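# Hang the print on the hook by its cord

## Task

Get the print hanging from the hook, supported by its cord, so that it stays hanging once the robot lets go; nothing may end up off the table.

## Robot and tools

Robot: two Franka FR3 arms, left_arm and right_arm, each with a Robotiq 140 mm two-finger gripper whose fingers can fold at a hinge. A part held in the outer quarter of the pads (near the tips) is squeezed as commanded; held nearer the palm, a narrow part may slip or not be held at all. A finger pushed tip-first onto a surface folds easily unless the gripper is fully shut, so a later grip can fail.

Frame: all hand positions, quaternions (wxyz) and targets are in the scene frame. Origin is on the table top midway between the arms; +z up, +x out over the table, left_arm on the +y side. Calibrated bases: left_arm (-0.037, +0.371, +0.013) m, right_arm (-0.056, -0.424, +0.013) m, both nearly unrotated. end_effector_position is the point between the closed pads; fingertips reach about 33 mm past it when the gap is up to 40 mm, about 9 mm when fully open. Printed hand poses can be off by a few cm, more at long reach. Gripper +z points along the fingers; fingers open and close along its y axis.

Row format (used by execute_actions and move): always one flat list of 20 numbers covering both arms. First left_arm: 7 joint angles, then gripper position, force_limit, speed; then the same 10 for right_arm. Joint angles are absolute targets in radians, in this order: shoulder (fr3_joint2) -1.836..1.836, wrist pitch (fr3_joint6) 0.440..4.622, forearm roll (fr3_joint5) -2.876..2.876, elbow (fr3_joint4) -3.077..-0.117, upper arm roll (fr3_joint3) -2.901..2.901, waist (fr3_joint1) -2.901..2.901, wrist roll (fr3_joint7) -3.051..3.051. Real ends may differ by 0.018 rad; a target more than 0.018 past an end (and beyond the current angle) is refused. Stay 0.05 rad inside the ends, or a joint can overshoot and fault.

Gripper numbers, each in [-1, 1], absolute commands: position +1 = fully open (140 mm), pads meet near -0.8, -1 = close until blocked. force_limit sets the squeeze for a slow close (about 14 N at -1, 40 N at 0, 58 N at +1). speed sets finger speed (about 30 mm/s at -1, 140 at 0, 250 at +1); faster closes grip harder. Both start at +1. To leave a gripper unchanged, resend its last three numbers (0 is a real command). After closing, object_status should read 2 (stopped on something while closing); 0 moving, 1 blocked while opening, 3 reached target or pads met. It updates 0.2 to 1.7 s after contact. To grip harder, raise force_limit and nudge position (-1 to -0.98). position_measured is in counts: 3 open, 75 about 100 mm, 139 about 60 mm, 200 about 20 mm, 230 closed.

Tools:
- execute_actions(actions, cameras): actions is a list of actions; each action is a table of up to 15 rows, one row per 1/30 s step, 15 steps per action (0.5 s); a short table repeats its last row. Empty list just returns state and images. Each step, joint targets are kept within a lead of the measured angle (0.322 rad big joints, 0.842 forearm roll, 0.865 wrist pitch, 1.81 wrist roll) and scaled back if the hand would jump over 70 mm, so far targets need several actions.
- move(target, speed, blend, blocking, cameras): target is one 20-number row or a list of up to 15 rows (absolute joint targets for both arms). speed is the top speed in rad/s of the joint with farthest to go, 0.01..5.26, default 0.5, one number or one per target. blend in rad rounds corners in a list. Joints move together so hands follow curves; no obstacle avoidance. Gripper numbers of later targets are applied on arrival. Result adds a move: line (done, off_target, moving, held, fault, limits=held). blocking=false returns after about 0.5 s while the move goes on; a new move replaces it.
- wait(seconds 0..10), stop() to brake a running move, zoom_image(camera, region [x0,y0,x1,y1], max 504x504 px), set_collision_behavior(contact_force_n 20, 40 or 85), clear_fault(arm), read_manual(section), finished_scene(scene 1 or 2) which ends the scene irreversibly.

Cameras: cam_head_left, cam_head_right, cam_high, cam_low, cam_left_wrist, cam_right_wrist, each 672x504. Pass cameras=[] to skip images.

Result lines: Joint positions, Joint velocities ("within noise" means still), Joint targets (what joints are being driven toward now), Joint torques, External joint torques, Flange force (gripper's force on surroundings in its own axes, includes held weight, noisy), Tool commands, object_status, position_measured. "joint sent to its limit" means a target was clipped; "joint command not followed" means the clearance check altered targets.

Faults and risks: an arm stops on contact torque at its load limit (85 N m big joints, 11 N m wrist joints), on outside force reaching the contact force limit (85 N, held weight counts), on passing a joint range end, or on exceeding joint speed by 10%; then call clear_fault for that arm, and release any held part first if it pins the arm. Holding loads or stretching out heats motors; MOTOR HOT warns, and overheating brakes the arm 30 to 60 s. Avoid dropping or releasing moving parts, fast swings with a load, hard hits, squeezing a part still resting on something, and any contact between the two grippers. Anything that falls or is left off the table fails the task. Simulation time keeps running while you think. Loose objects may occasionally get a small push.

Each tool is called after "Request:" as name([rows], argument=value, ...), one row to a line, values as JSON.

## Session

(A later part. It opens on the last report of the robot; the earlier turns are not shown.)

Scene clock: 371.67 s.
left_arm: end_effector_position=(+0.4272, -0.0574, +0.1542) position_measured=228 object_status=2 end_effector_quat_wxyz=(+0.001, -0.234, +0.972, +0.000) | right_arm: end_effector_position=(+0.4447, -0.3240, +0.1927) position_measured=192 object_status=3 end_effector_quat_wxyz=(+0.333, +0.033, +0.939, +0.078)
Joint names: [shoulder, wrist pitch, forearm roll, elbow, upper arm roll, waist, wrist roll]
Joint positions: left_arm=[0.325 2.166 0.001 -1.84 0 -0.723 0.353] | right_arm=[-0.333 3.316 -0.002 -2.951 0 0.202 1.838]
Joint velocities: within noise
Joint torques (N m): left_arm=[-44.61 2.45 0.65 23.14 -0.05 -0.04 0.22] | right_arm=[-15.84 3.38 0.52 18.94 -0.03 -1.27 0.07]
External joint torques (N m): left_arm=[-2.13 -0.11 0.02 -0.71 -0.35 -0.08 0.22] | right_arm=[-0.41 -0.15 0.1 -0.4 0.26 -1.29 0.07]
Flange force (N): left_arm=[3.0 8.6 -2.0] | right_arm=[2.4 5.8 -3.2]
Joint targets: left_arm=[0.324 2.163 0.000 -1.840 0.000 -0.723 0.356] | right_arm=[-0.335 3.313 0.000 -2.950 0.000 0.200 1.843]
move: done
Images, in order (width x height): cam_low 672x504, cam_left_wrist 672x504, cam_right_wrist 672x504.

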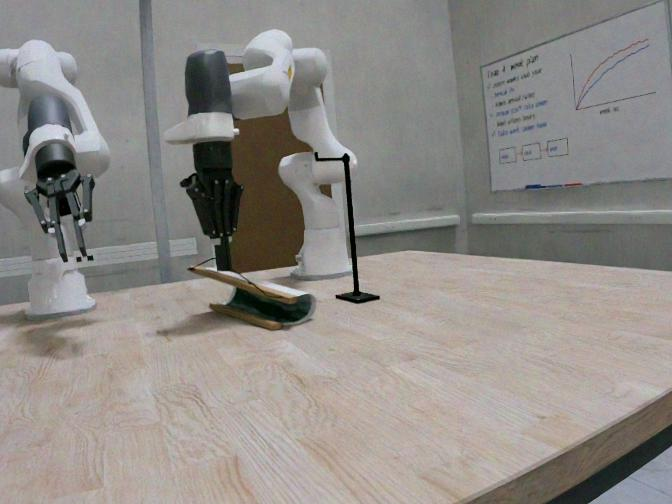

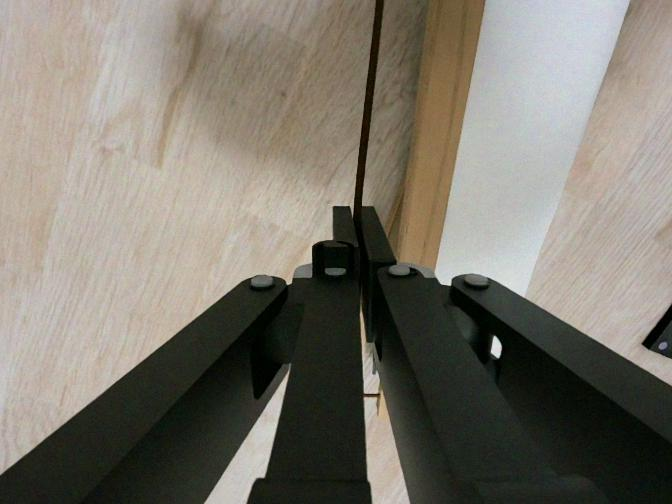

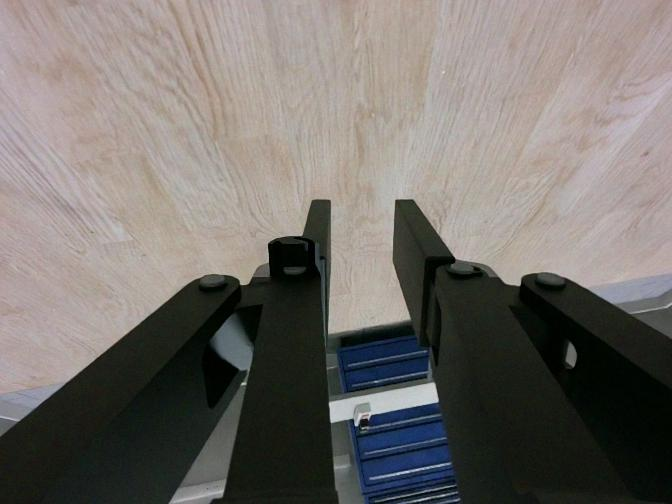

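Request:
move([
  [0.2295,1.8756,0,-1.6461,0,-0.723,0.356,-1,0,-1,-0.335,3.3128,0,-2.950,0,0.2,1.843,-0.5,-1,-1],
  [0.268,1.5254,0,-1.2574,0,-0.723,0.356,-1,0,-1,-0.335,3.3128,0,-2.950,0,0.2,1.843,-0.5,-1,-1],
], speed=[0.08,0.08], blend=0.03, cameras=["cam_low","cam_left_wrist","cam_high"])

Request:
zoom_image(camera="cam_low", region=[120, 80, 380, 340])

Scene clock: 385.63 s.
left_arm: end_effector_position=(+0.4272, -0.0573, +0.4099) position_measured=228 object_status=2 end_effector_quat_wxyz=(+0.001, -0.234, +0.972, +0.000) | right_arm: end_effector_position=(+0.4447, -0.3241, +0.1928) position_measured=192 object_status=3 end_effector_quat_wxyz=(+0.333, +0.033, +0.939, +0.078)
Joint names: [shoulder, wrist pitch, forearm roll, elbow, upper arm roll, waist, wrist roll]
Joint positions: left_arm=[0.267 1.529 0.001 -1.259 0 -0.723 0.353] | right_arm=[-0.333 3.316 -0.002 -2.951 0 0.201 1.838]
Joint velocities: left_arm=[-0.001 -0.005 -0.001 0 0 0 -0.001] | right_arm=[within noise]
Joint torques (N m): left_arm=[-43.01 2.5 0.75 24.26 -0.13 -0.05 0.21] | right_arm=[-15.73 3.46 0.53 18.95 -0.07 -1.25 0.09]
External joint torques (N m): left_arm=[-2.09 -0.07 0.01 0.28 -0.33 -0.03 0.21] | right_arm=[-0.41 -0.06 0.1 -0.33 0.24 -1.24 0.09]
Flange force (N): left_arm=[2.3 6.5 0.9] | right_arm=[2.4 5.6 -2.8]
Joint targets: left_arm=[0.268 1.525 0.000 -1.257 0.000 -0.723 0.356] | right_arm=[-0.335 3.313 0.000 -2.950 0.000 0.200 1.843]
move: done
Images, in order (width x height): cam_high 672x504, cam_low 672x504, cam_left_wrist 672x504.

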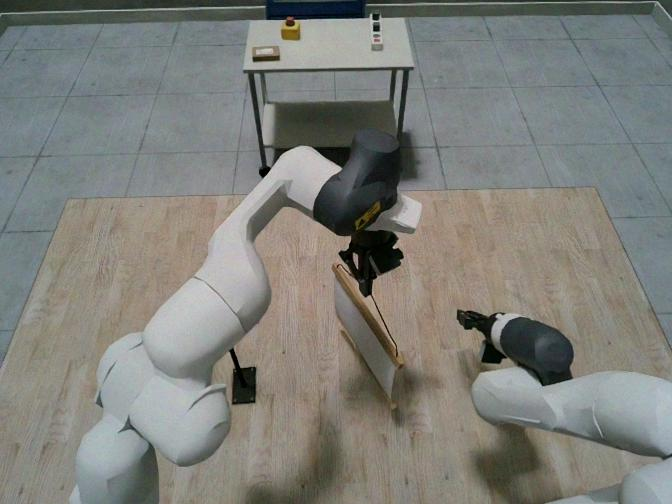

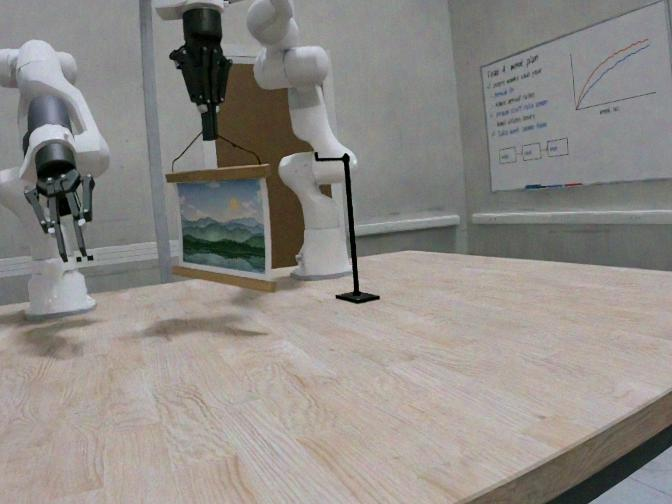

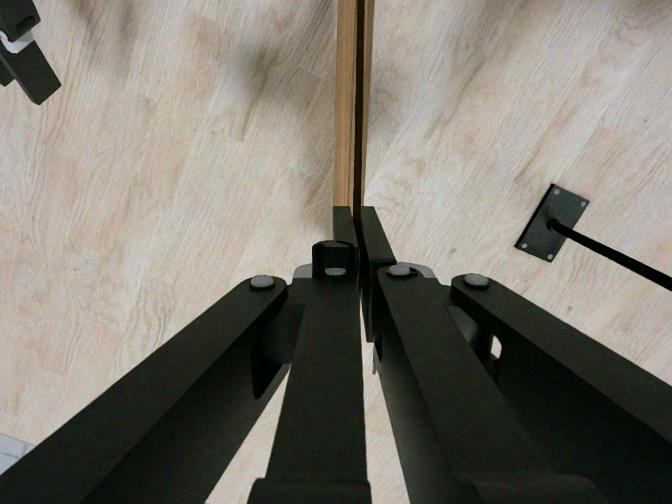

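Scaled by 1.938 from the camera's 672x504 image, which has a finer 960x720 frame.

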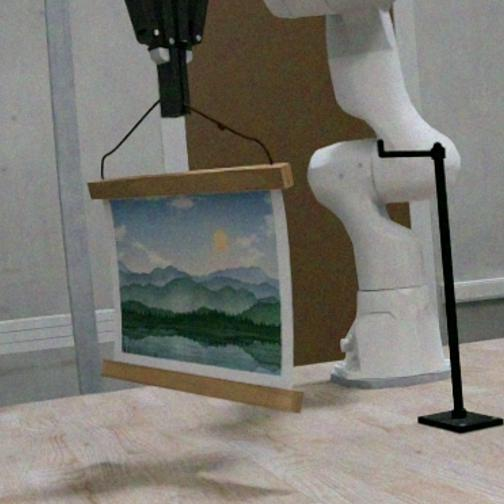

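Request:
move(target=[-0.2448,1.6652,0,-1.910,0,-0.502,1.047,-1,0,-1,-0.335,3.3128,0,-2.950,0,0.2,1.843,-0.5,-1,-1], speed=0.12, cameras=["cam_low","cam_left_wrist","cam_high"])

Request:
zoom_image(camera="cam_low", region=[160, 80, 400, 320])

Request:
zoom_image(camera="cam_left_wrist", region=[300, 100, 600, 400])

Scene clock: 398.50 s.
left_arm: end_effector_position=(+0.3782, +0.1299, +0.3983) position_measured=228 object_status=2 end_effector_quat_wxyz=(-0.003, -0.002, +1.000, +0.002) | right_arm: end_effector_position=(+0.4447, -0.3242, +0.1928) position_measured=192 object_status=3 end_effector_quat_wxyz=(+0.333, +0.033, +0.939, +0.078)
Joint names: [shoulder, wrist pitch, forearm roll, elbow, upper arm roll, waist, wrist roll]
Joint positions: left_arm=[-0.242 1.661 0.001 -1.91 0 -0.504 1.04] | right_arm=[-0.333 3.316 -0.002 -2.951 0 0.201 1.838]
Joint velocities: left_arm=[0.002 0 0 -0.001 0 0 0.005] | right_arm=[within noise]
Joint torques (N m): left_arm=[-26.81 2.67 0.79 24.07 -0.6 0.36 0.33] | right_arm=[-15.69 3.47 0.51 18.97 -0.04 -1.24 0.1]
External joint torques (N m): left_arm=[-3.16 0.21 0.03 -0.38 -0.28 0.44 0.33] | right_arm=[-0.26 -0.06 0.09 -0.41 0.27 -1.24 0.1]
Flange force (N): left_arm=[9.1 6.0 2.8] | right_arm=[2.6 5.7 -2.1]
Joint targets: left_arm=[-0.245 1.665 0.000 -1.910 0.000 -0.502 1.047] | right_arm=[-0.335 3.313 0.000 -2.950 0.000 0.200 1.843]
move: done
Images, in order (width x height): cam_high 672x504, cam_low 672x504, cam_left_wrist 672x504.

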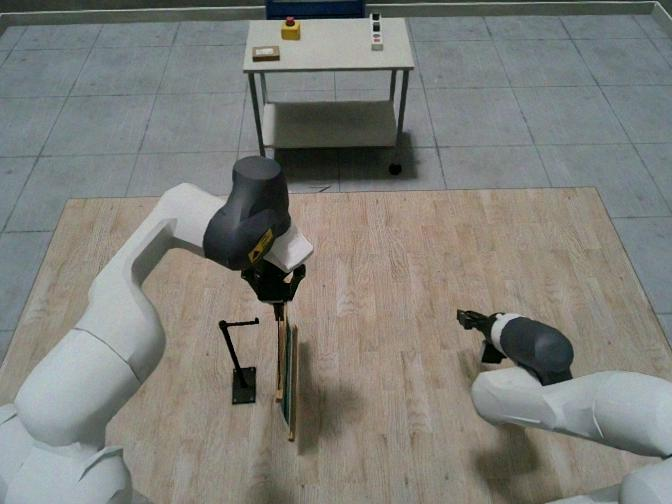

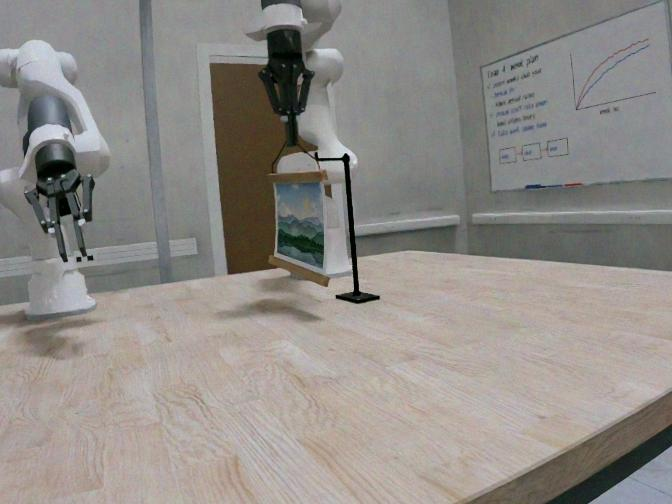

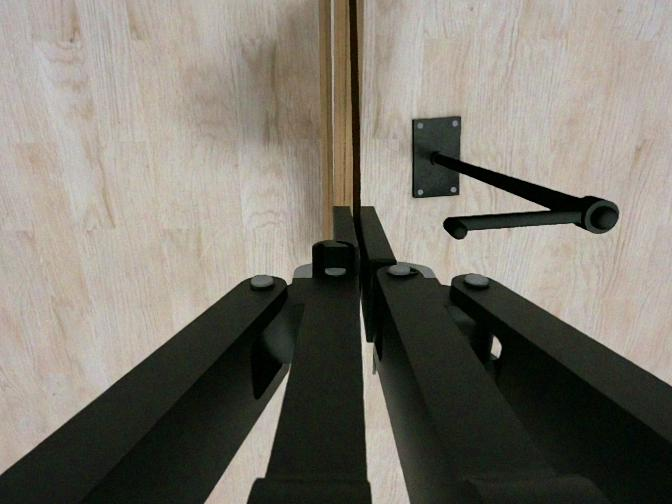

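Scaled by 2.100 from the camera's 672x504 image, which has a finer 960x720 frame.

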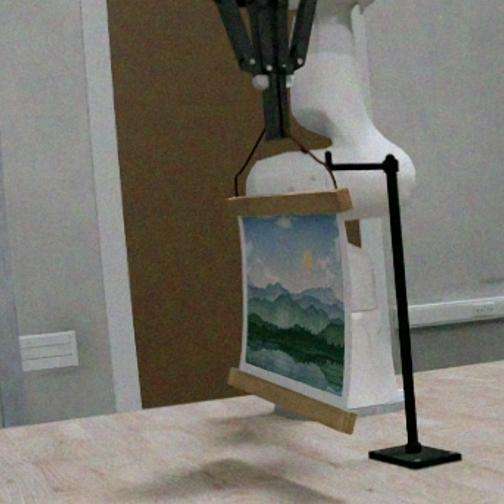

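Scaled by 1.680 from the camera's 672x504 image, which has a finer 960x720 frame.

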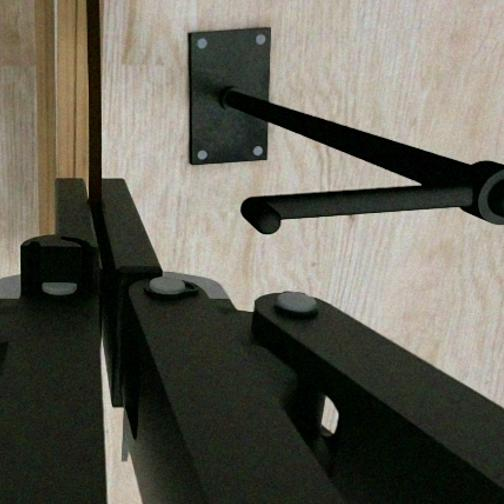

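Request:
move(target=[-0.3593,1.6608,0,-2.0201,0,-0.315,1.234,-1,0,-1,-0.335,3.3128,0,-2.950,0,0.2,1.843,-0.5,-1,-1], speed=0.05, cameras=["cam_low","cam_left_wrist","cam_high"])

Request:
zoom_image(camera="cam_low", region=[260, 80, 420, 240])

Request:
zoom_image(camera="cam_left_wrist", region=[250, 80, 550, 380])

Scene clock: 410.77 s.
left_arm: end_effector_position=(+0.3818, +0.2233, +0.3988) position_measured=228 object_status=2 end_effector_quat_wxyz=(-0.001, -0.002, +1.000, +0.001) | right_arm: end_effector_position=(+0.4447, -0.3242, +0.1928) position_measured=192 object_status=3 end_effector_quat_wxyz=(+0.333, +0.033, +0.939, +0.078)
Joint names: [shoulder, wrist pitch, forearm roll, elbow, upper arm roll, waist, wrist roll]
Joint positions: left_arm=[-0.357 1.662 0.001 -2.02 0 -0.317 1.227] | right_arm=[-0.333 3.316 -0.002 -2.951 0 0.201 1.838]
Joint velocities: left_arm=[-0.001 0 0.001 -0.001 0 0 0.005] | right_arm=[within noise]
Joint torques (N m): left_arm=[-22.51 2.52 0.8 24.07 -0.73 0.38 0.31] | right_arm=[-15.76 3.5 0.54 18.95 -0.1 -1.23 0.06]
External joint torques (N m): left_arm=[-2.84 0.05 0 -0.42 -0.43 0.36 0.31] | right_arm=[-0.27 -0.04 0.11 -0.41 0.21 -1.22 0.06]
Flange force (N): left_arm=[9.1 3.6 2.4] | right_arm=[2.5 5.2 -2.1]
Joint targets: left_arm=[-0.359 1.661 0.000 -2.020 0.000 -0.315 1.234] | right_arm=[-0.335 3.313 0.000 -2.950 0.000 0.200 1.843]
move: done
Images, in order (width x height): cam_high 672x504, cam_low 672x504, cam_left_wrist 672x504.

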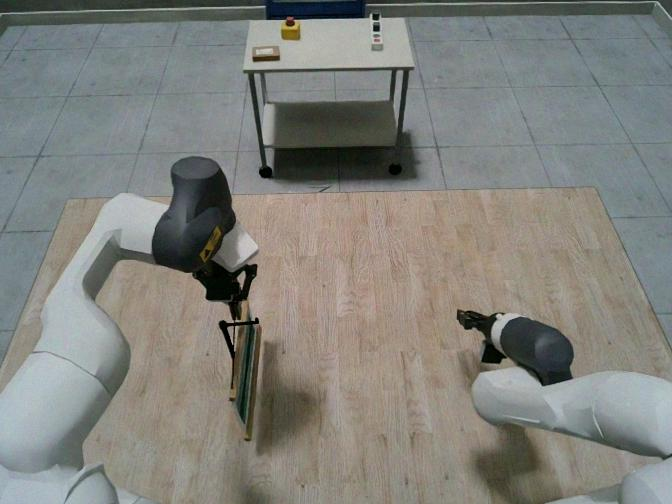

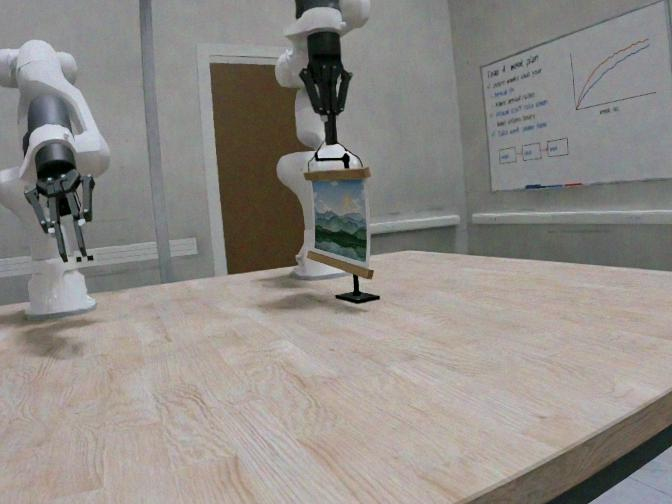

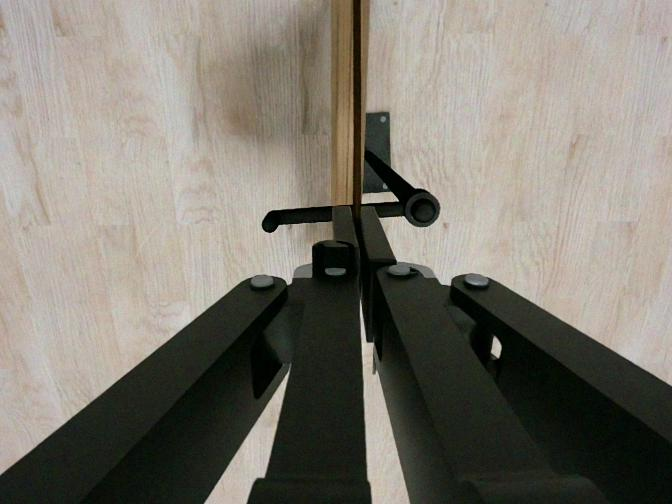

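Scaled by 3.150 from the camera's 672x504 image, which has a finer 960x720 frame.

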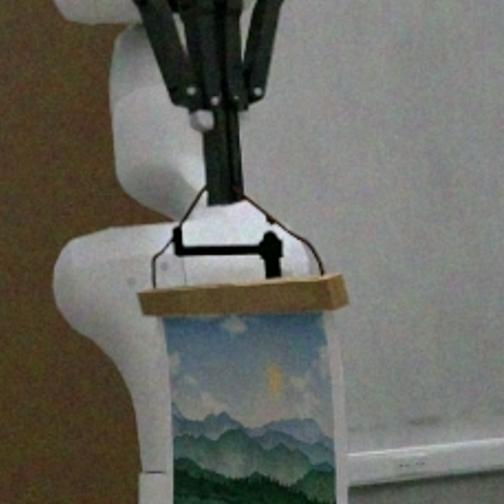

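Scaled by 1.680 from the camera's 672x504 image, which has a finer 960x720 frame.

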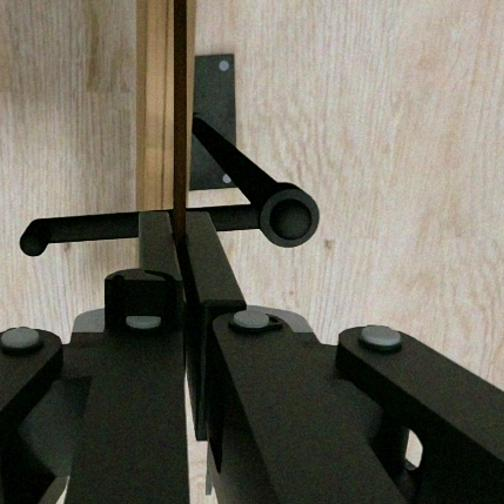

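Request:
move(target=[-0.3659,1.7189,0,-2.0848,0,-0.315,1.234,-1,0,-1,-0.335,3.3128,0,-2.950,0,0.2,1.843,-0.5,-1,-1], speed=0.05, cameras=["cam_low","cam_left_wrist","cam_head_right"])

Request:
zoom_image(camera="cam_low", region=[260, 80, 420, 240])

Request:
zoom_image(camera="cam_low", region=[260, 200, 420, 340])

Request:
zoom_image(camera="cam_left_wrist", region=[250, 80, 550, 380])

Scene clock: 424.30 s.
left_arm: end_effector_position=(+0.3800, +0.2240, +0.3753) position_measured=228 object_status=2 end_effector_quat_wxyz=(-0.003, -0.001, +1.000, +0.002) | right_arm: end_effector_position=(+0.4448, -0.3242, +0.1928) position_measured=192 object_status=3 end_effector_quat_wxyz=(+0.333, +0.033, +0.939, +0.078)
Joint names: [shoulder, wrist pitch, forearm roll, elbow, upper arm roll, waist, wrist roll]
Joint positions: left_arm=[-0.363 1.714 0.001 -2.085 0 -0.317 1.229] | right_arm=[-0.333 3.316 -0.002 -2.951 0 0.201 1.838]
Joint velocities: left_arm=[-0.001 0.005 -0.001 0 0.001 0.001 0] | right_arm=[within noise]
Joint torques (N m): left_arm=[-22.47 2.68 0.8 24.15 -0.77 0.33 0.31] | right_arm=[-15.74 3.49 0.5 19.02 -0.03 -1.19 0.08]
External joint torques (N m): left_arm=[-2.88 0.22 0.01 -0.55 -0.41 0.36 0.31] | right_arm=[-0.27 -0.05 0.08 -0.42 0.29 -1.19 0.08]
Flange force (N): left_arm=[9.6 3.7 2.7] | right_arm=[2.6 5.6 -2.2]
Joint targets: left_arm=[-0.366 1.719 0.000 -2.085 0.000 -0.315 1.234] | right_arm=[-0.335 3.313 0.000 -2.950 0.000 0.200 1.843]
move: done
Images, in order (width x height): cam_head_right 672x504, cam_low 672x504, cam_left_wrist 672x504.

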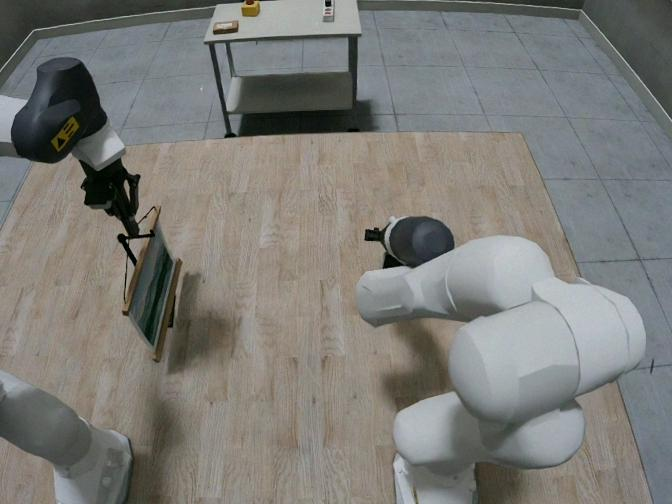

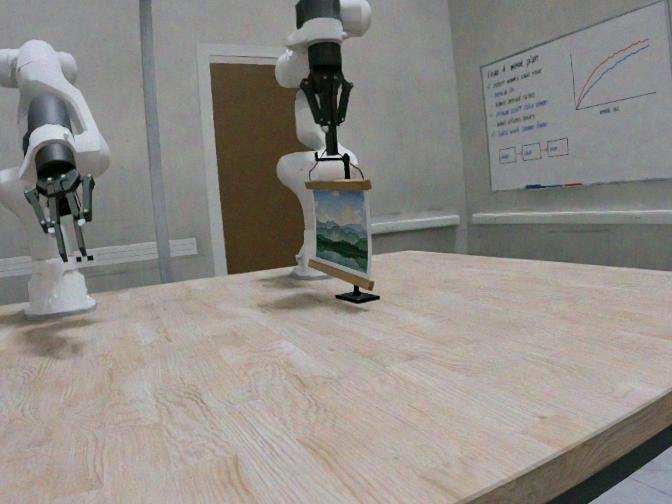

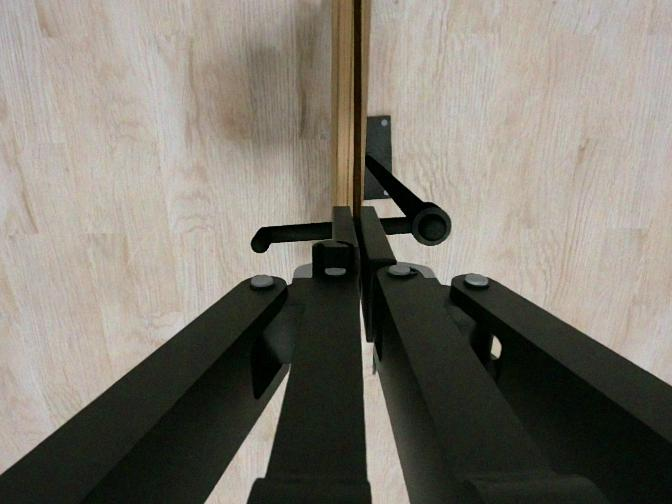

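Scaled by 3.150 from the camera's 672x504 image, which has a finer 960x720 frame.

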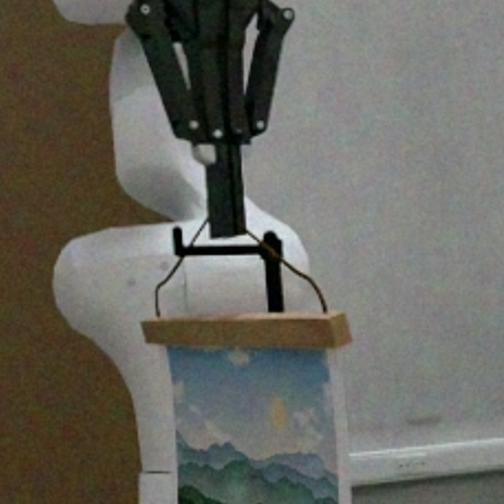

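Scaled by 3.150 from the camera's 672x504 image, which has a finer 960x720 frame.

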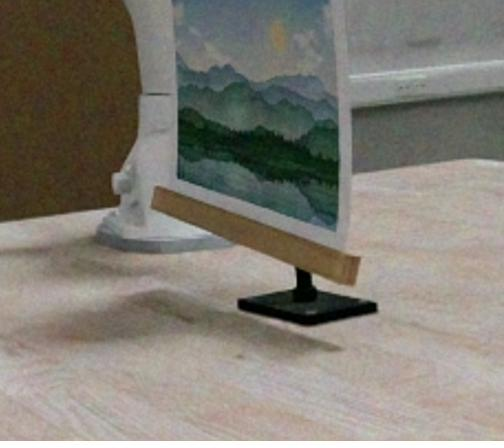

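Scaled by 1.680 from the camera's 672x504 image, which has a finer 960x720 frame.

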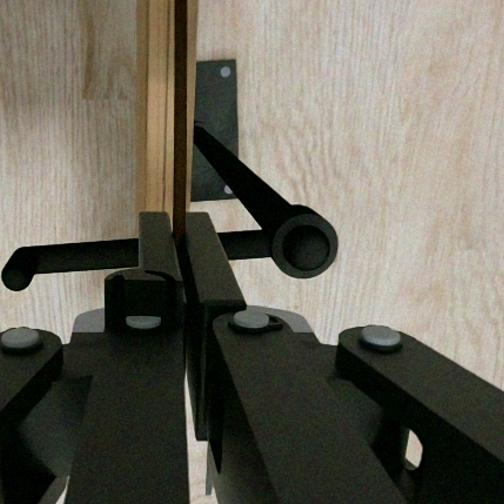

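Request:
move([
  [-0.3669,1.7328,0,-2.0997,0,-0.315,1.234,-1,0,-1,-0.335,3.3128,0,-2.950,0,0.2,1.843,-0.5,-1,-1],
  [-0.3669,1.7328,0,-2.0997,0,-0.315,1.234,-0.56,0,-1,-0.335,3.3128,0,-2.950,0,0.2,1.843,-0.5,-1,-1],
], speed=0.03, cameras=["cam_low","cam_left_wrist","cam_high"])

Request:
zoom_image(camera="cam_low", region=[260, 80, 420, 240])

Request:
zoom_image(camera="cam_left_wrist", region=[250, 80, 550, 380])

Scene clock: 431.57 s.
left_arm: end_effector_position=(+0.3806, +0.2238, +0.3708) position_measured=200 object_status=0 end_effector_quat_wxyz=(-0.002, -0.001, +1.000, +0.001) | right_arm: end_effector_position=(+0.4448, -0.3242, +0.1928) position_measured=192 object_status=3 end_effector_quat_wxyz=(+0.333, +0.033, +0.939, +0.078)
Joint names: [shoulder, wrist pitch, forearm roll, elbow, upper arm roll, waist, wrist roll]
Joint positions: left_arm=[-0.365 1.729 0.001 -2.099 0 -0.317 1.23] | right_arm=[-0.333 3.316 -0.002 -2.951 0 0.201 1.838]
Joint velocities: within noise
Joint torques (N m): left_arm=[-21.72 2.58 0.8 23.83 -0.74 0.29 0.3] | right_arm=[-15.75 3.53 0.53 18.9 -0.08 -1.2 0.07]
External joint torques (N m): left_arm=[-2.08 0.11 0.02 -0.94 -0.4 0.31 0.3] | right_arm=[-0.44 0.02 0.11 -0.39 0.21 -1.21 0.07]
Flange force (N): left_arm=[8.4 3.2 3.2] | right_arm=[2.6 5.2 -2.7]
Joint targets: left_arm=[-0.367 1.733 0.000 -2.100 0.000 -0.315 1.234] | right_arm=[-0.335 3.313 0.000 -2.950 0.000 0.200 1.843]
move: done
Images, in order (width x height): cam_high 672x504, cam_low 672x504, cam_left_wrist 672x504.

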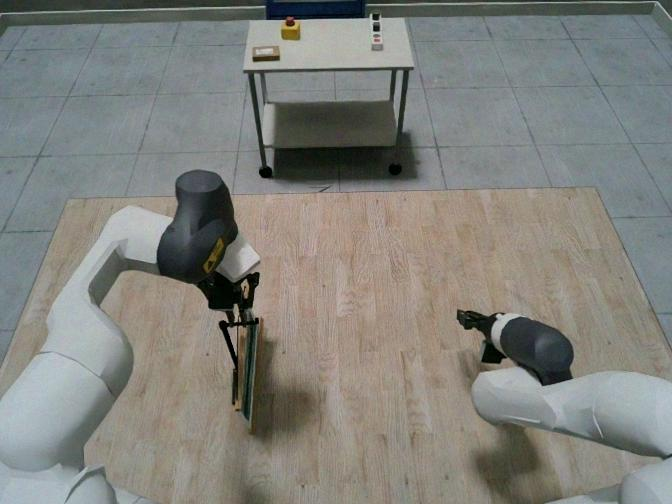

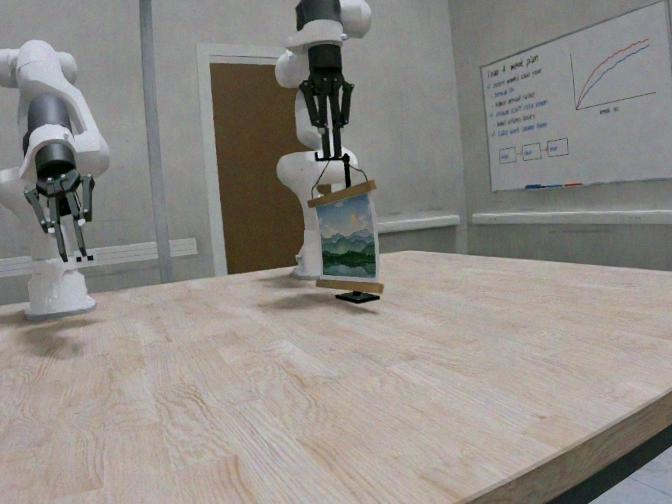

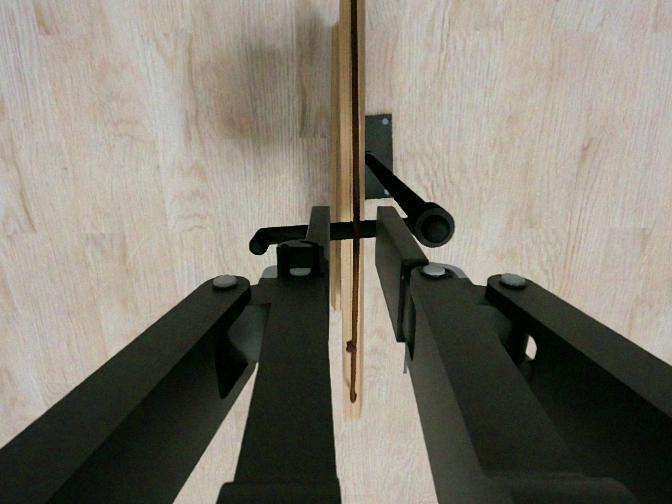

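Scaled by 3.150 from the camera's 672x504 image, which has a finer 960x720 frame.

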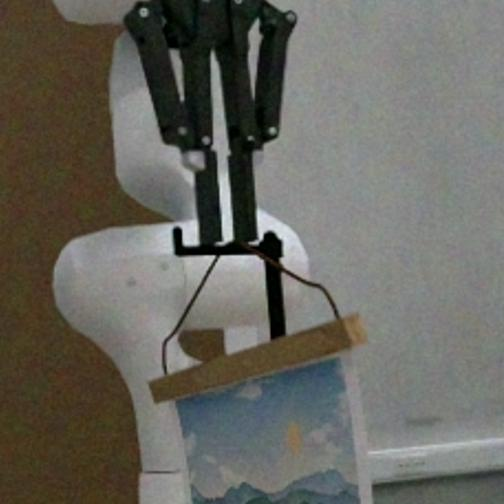

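Scaled by 1.680 from the camera's 672x504 image, which has a finer 960x720 frame.

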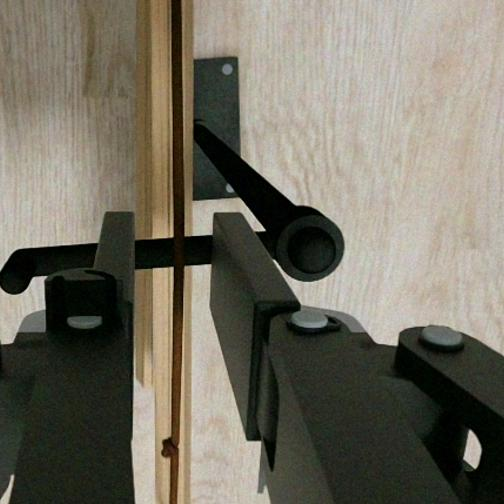

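Request:
move([
  [-0.3659,1.7189,0,-2.0848,0,-0.315,1.234,-0.56,0,-1,-0.335,3.3128,0,-2.950,0,0.2,1.843,-0.5,-1,-1],
  [-0.3593,1.6608,0,-2.0201,0,-0.315,1.234,-0.56,0,-1,-0.335,3.3128,0,-2.950,0,0.2,1.843,-0.5,-1,-1],
  [-0.33,1.40,0,-1.73,0,-0.315,1.234,-0.56,0,-1,-0.335,3.3128,0,-2.950,0,0.2,1.843,-0.5,-1,-1],
], speed=[0.08,0.12,0.25], cameras=["cam_low","cam_left_wrist","cam_high"])

Request:
zoom_image(camera="cam_low", region=[260, 120, 420, 320])

Request:
zoom_image(camera="cam_left_wrist", region=[200, 80, 500, 380])

Scene clock: 439.50 s.
left_arm: end_effector_position=(+0.3673, +0.2285, +0.5005) position_measured=200 object_status=3 end_effector_quat_wxyz=(+0.003, -0.001, +1.000, +0.000) | right_arm: end_effector_position=(+0.4448, -0.3242, +0.1928) position_measured=192 object_status=3 end_effector_quat_wxyz=(+0.333, +0.033, +0.939, +0.078)
Joint names: [shoulder, wrist pitch, forearm roll, elbow, upper arm roll, waist, wrist roll]
Joint positions: left_arm=[-0.332 1.404 0.001 -1.731 0 -0.317 1.23] | right_arm=[-0.333 3.315 -0.002 -2.951 0 0.201 1.838]
Joint velocities: left_arm=[-0.001 -0.004 0 0.002 0 0 0.001] | right_arm=[within noise]
Joint torques (N m): left_arm=[-19.73 2.24 0.8 22.64 -0.69 0.29 0.32] | right_arm=[-15.75 3.52 0.51 18.96 -0.05 -1.2 0.13]
External joint torques (N m): left_arm=[-0.96 -0.25 0.03 -0.07 -0.29 0.37 0.32] | right_arm=[-0.34 -0.01 0.08 -0.4 0.29 -1.16 0.13]
Flange force (N): left_arm=[2.8 1.5 0.7] | right_arm=[2.7 5.6 -2.3]
Joint targets: left_arm=[-0.330 1.400 0.000 -1.730 0.000 -0.315 1.234] | right_arm=[-0.335 3.313 0.000 -2.950 0.000 0.200 1.843]
move: done
Images, in order (width x height): cam_high 672x504, cam_low 672x504, cam_left_wrist 672x504.

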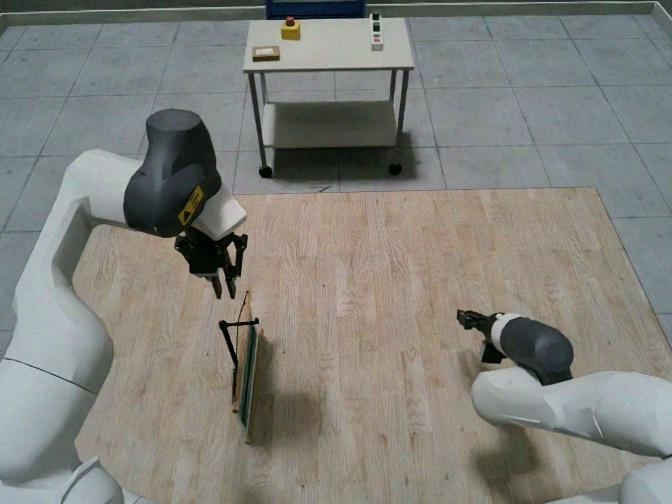

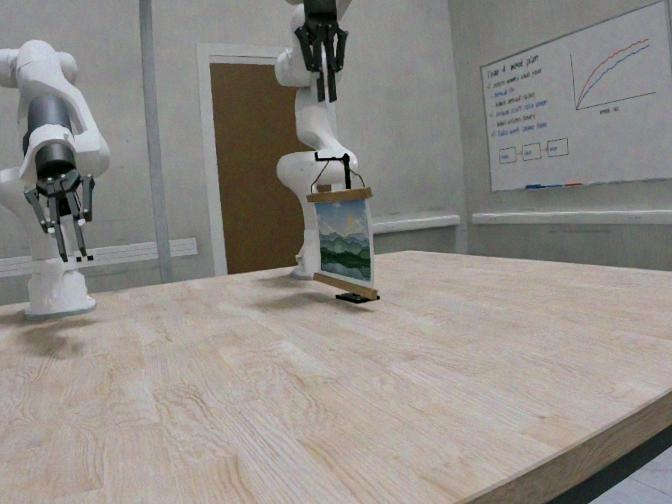

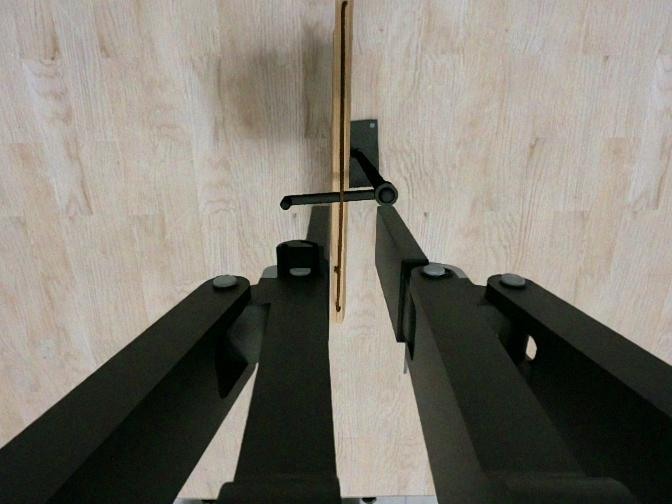

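Scaled by 2.520 from the camera's 672x504 image, which has a finer 960x720 frame.

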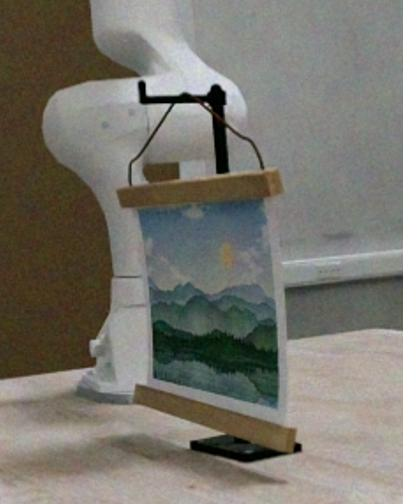

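Scaled by 1.680 from the camera's 672x504 image, which has a finer 960x720 frame.

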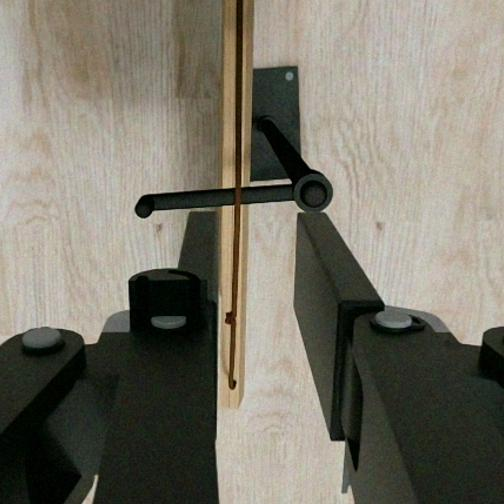

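Hung and leveled. Finish.

Request:
finished_scene(scene=1)

The scene is finished: the task was done.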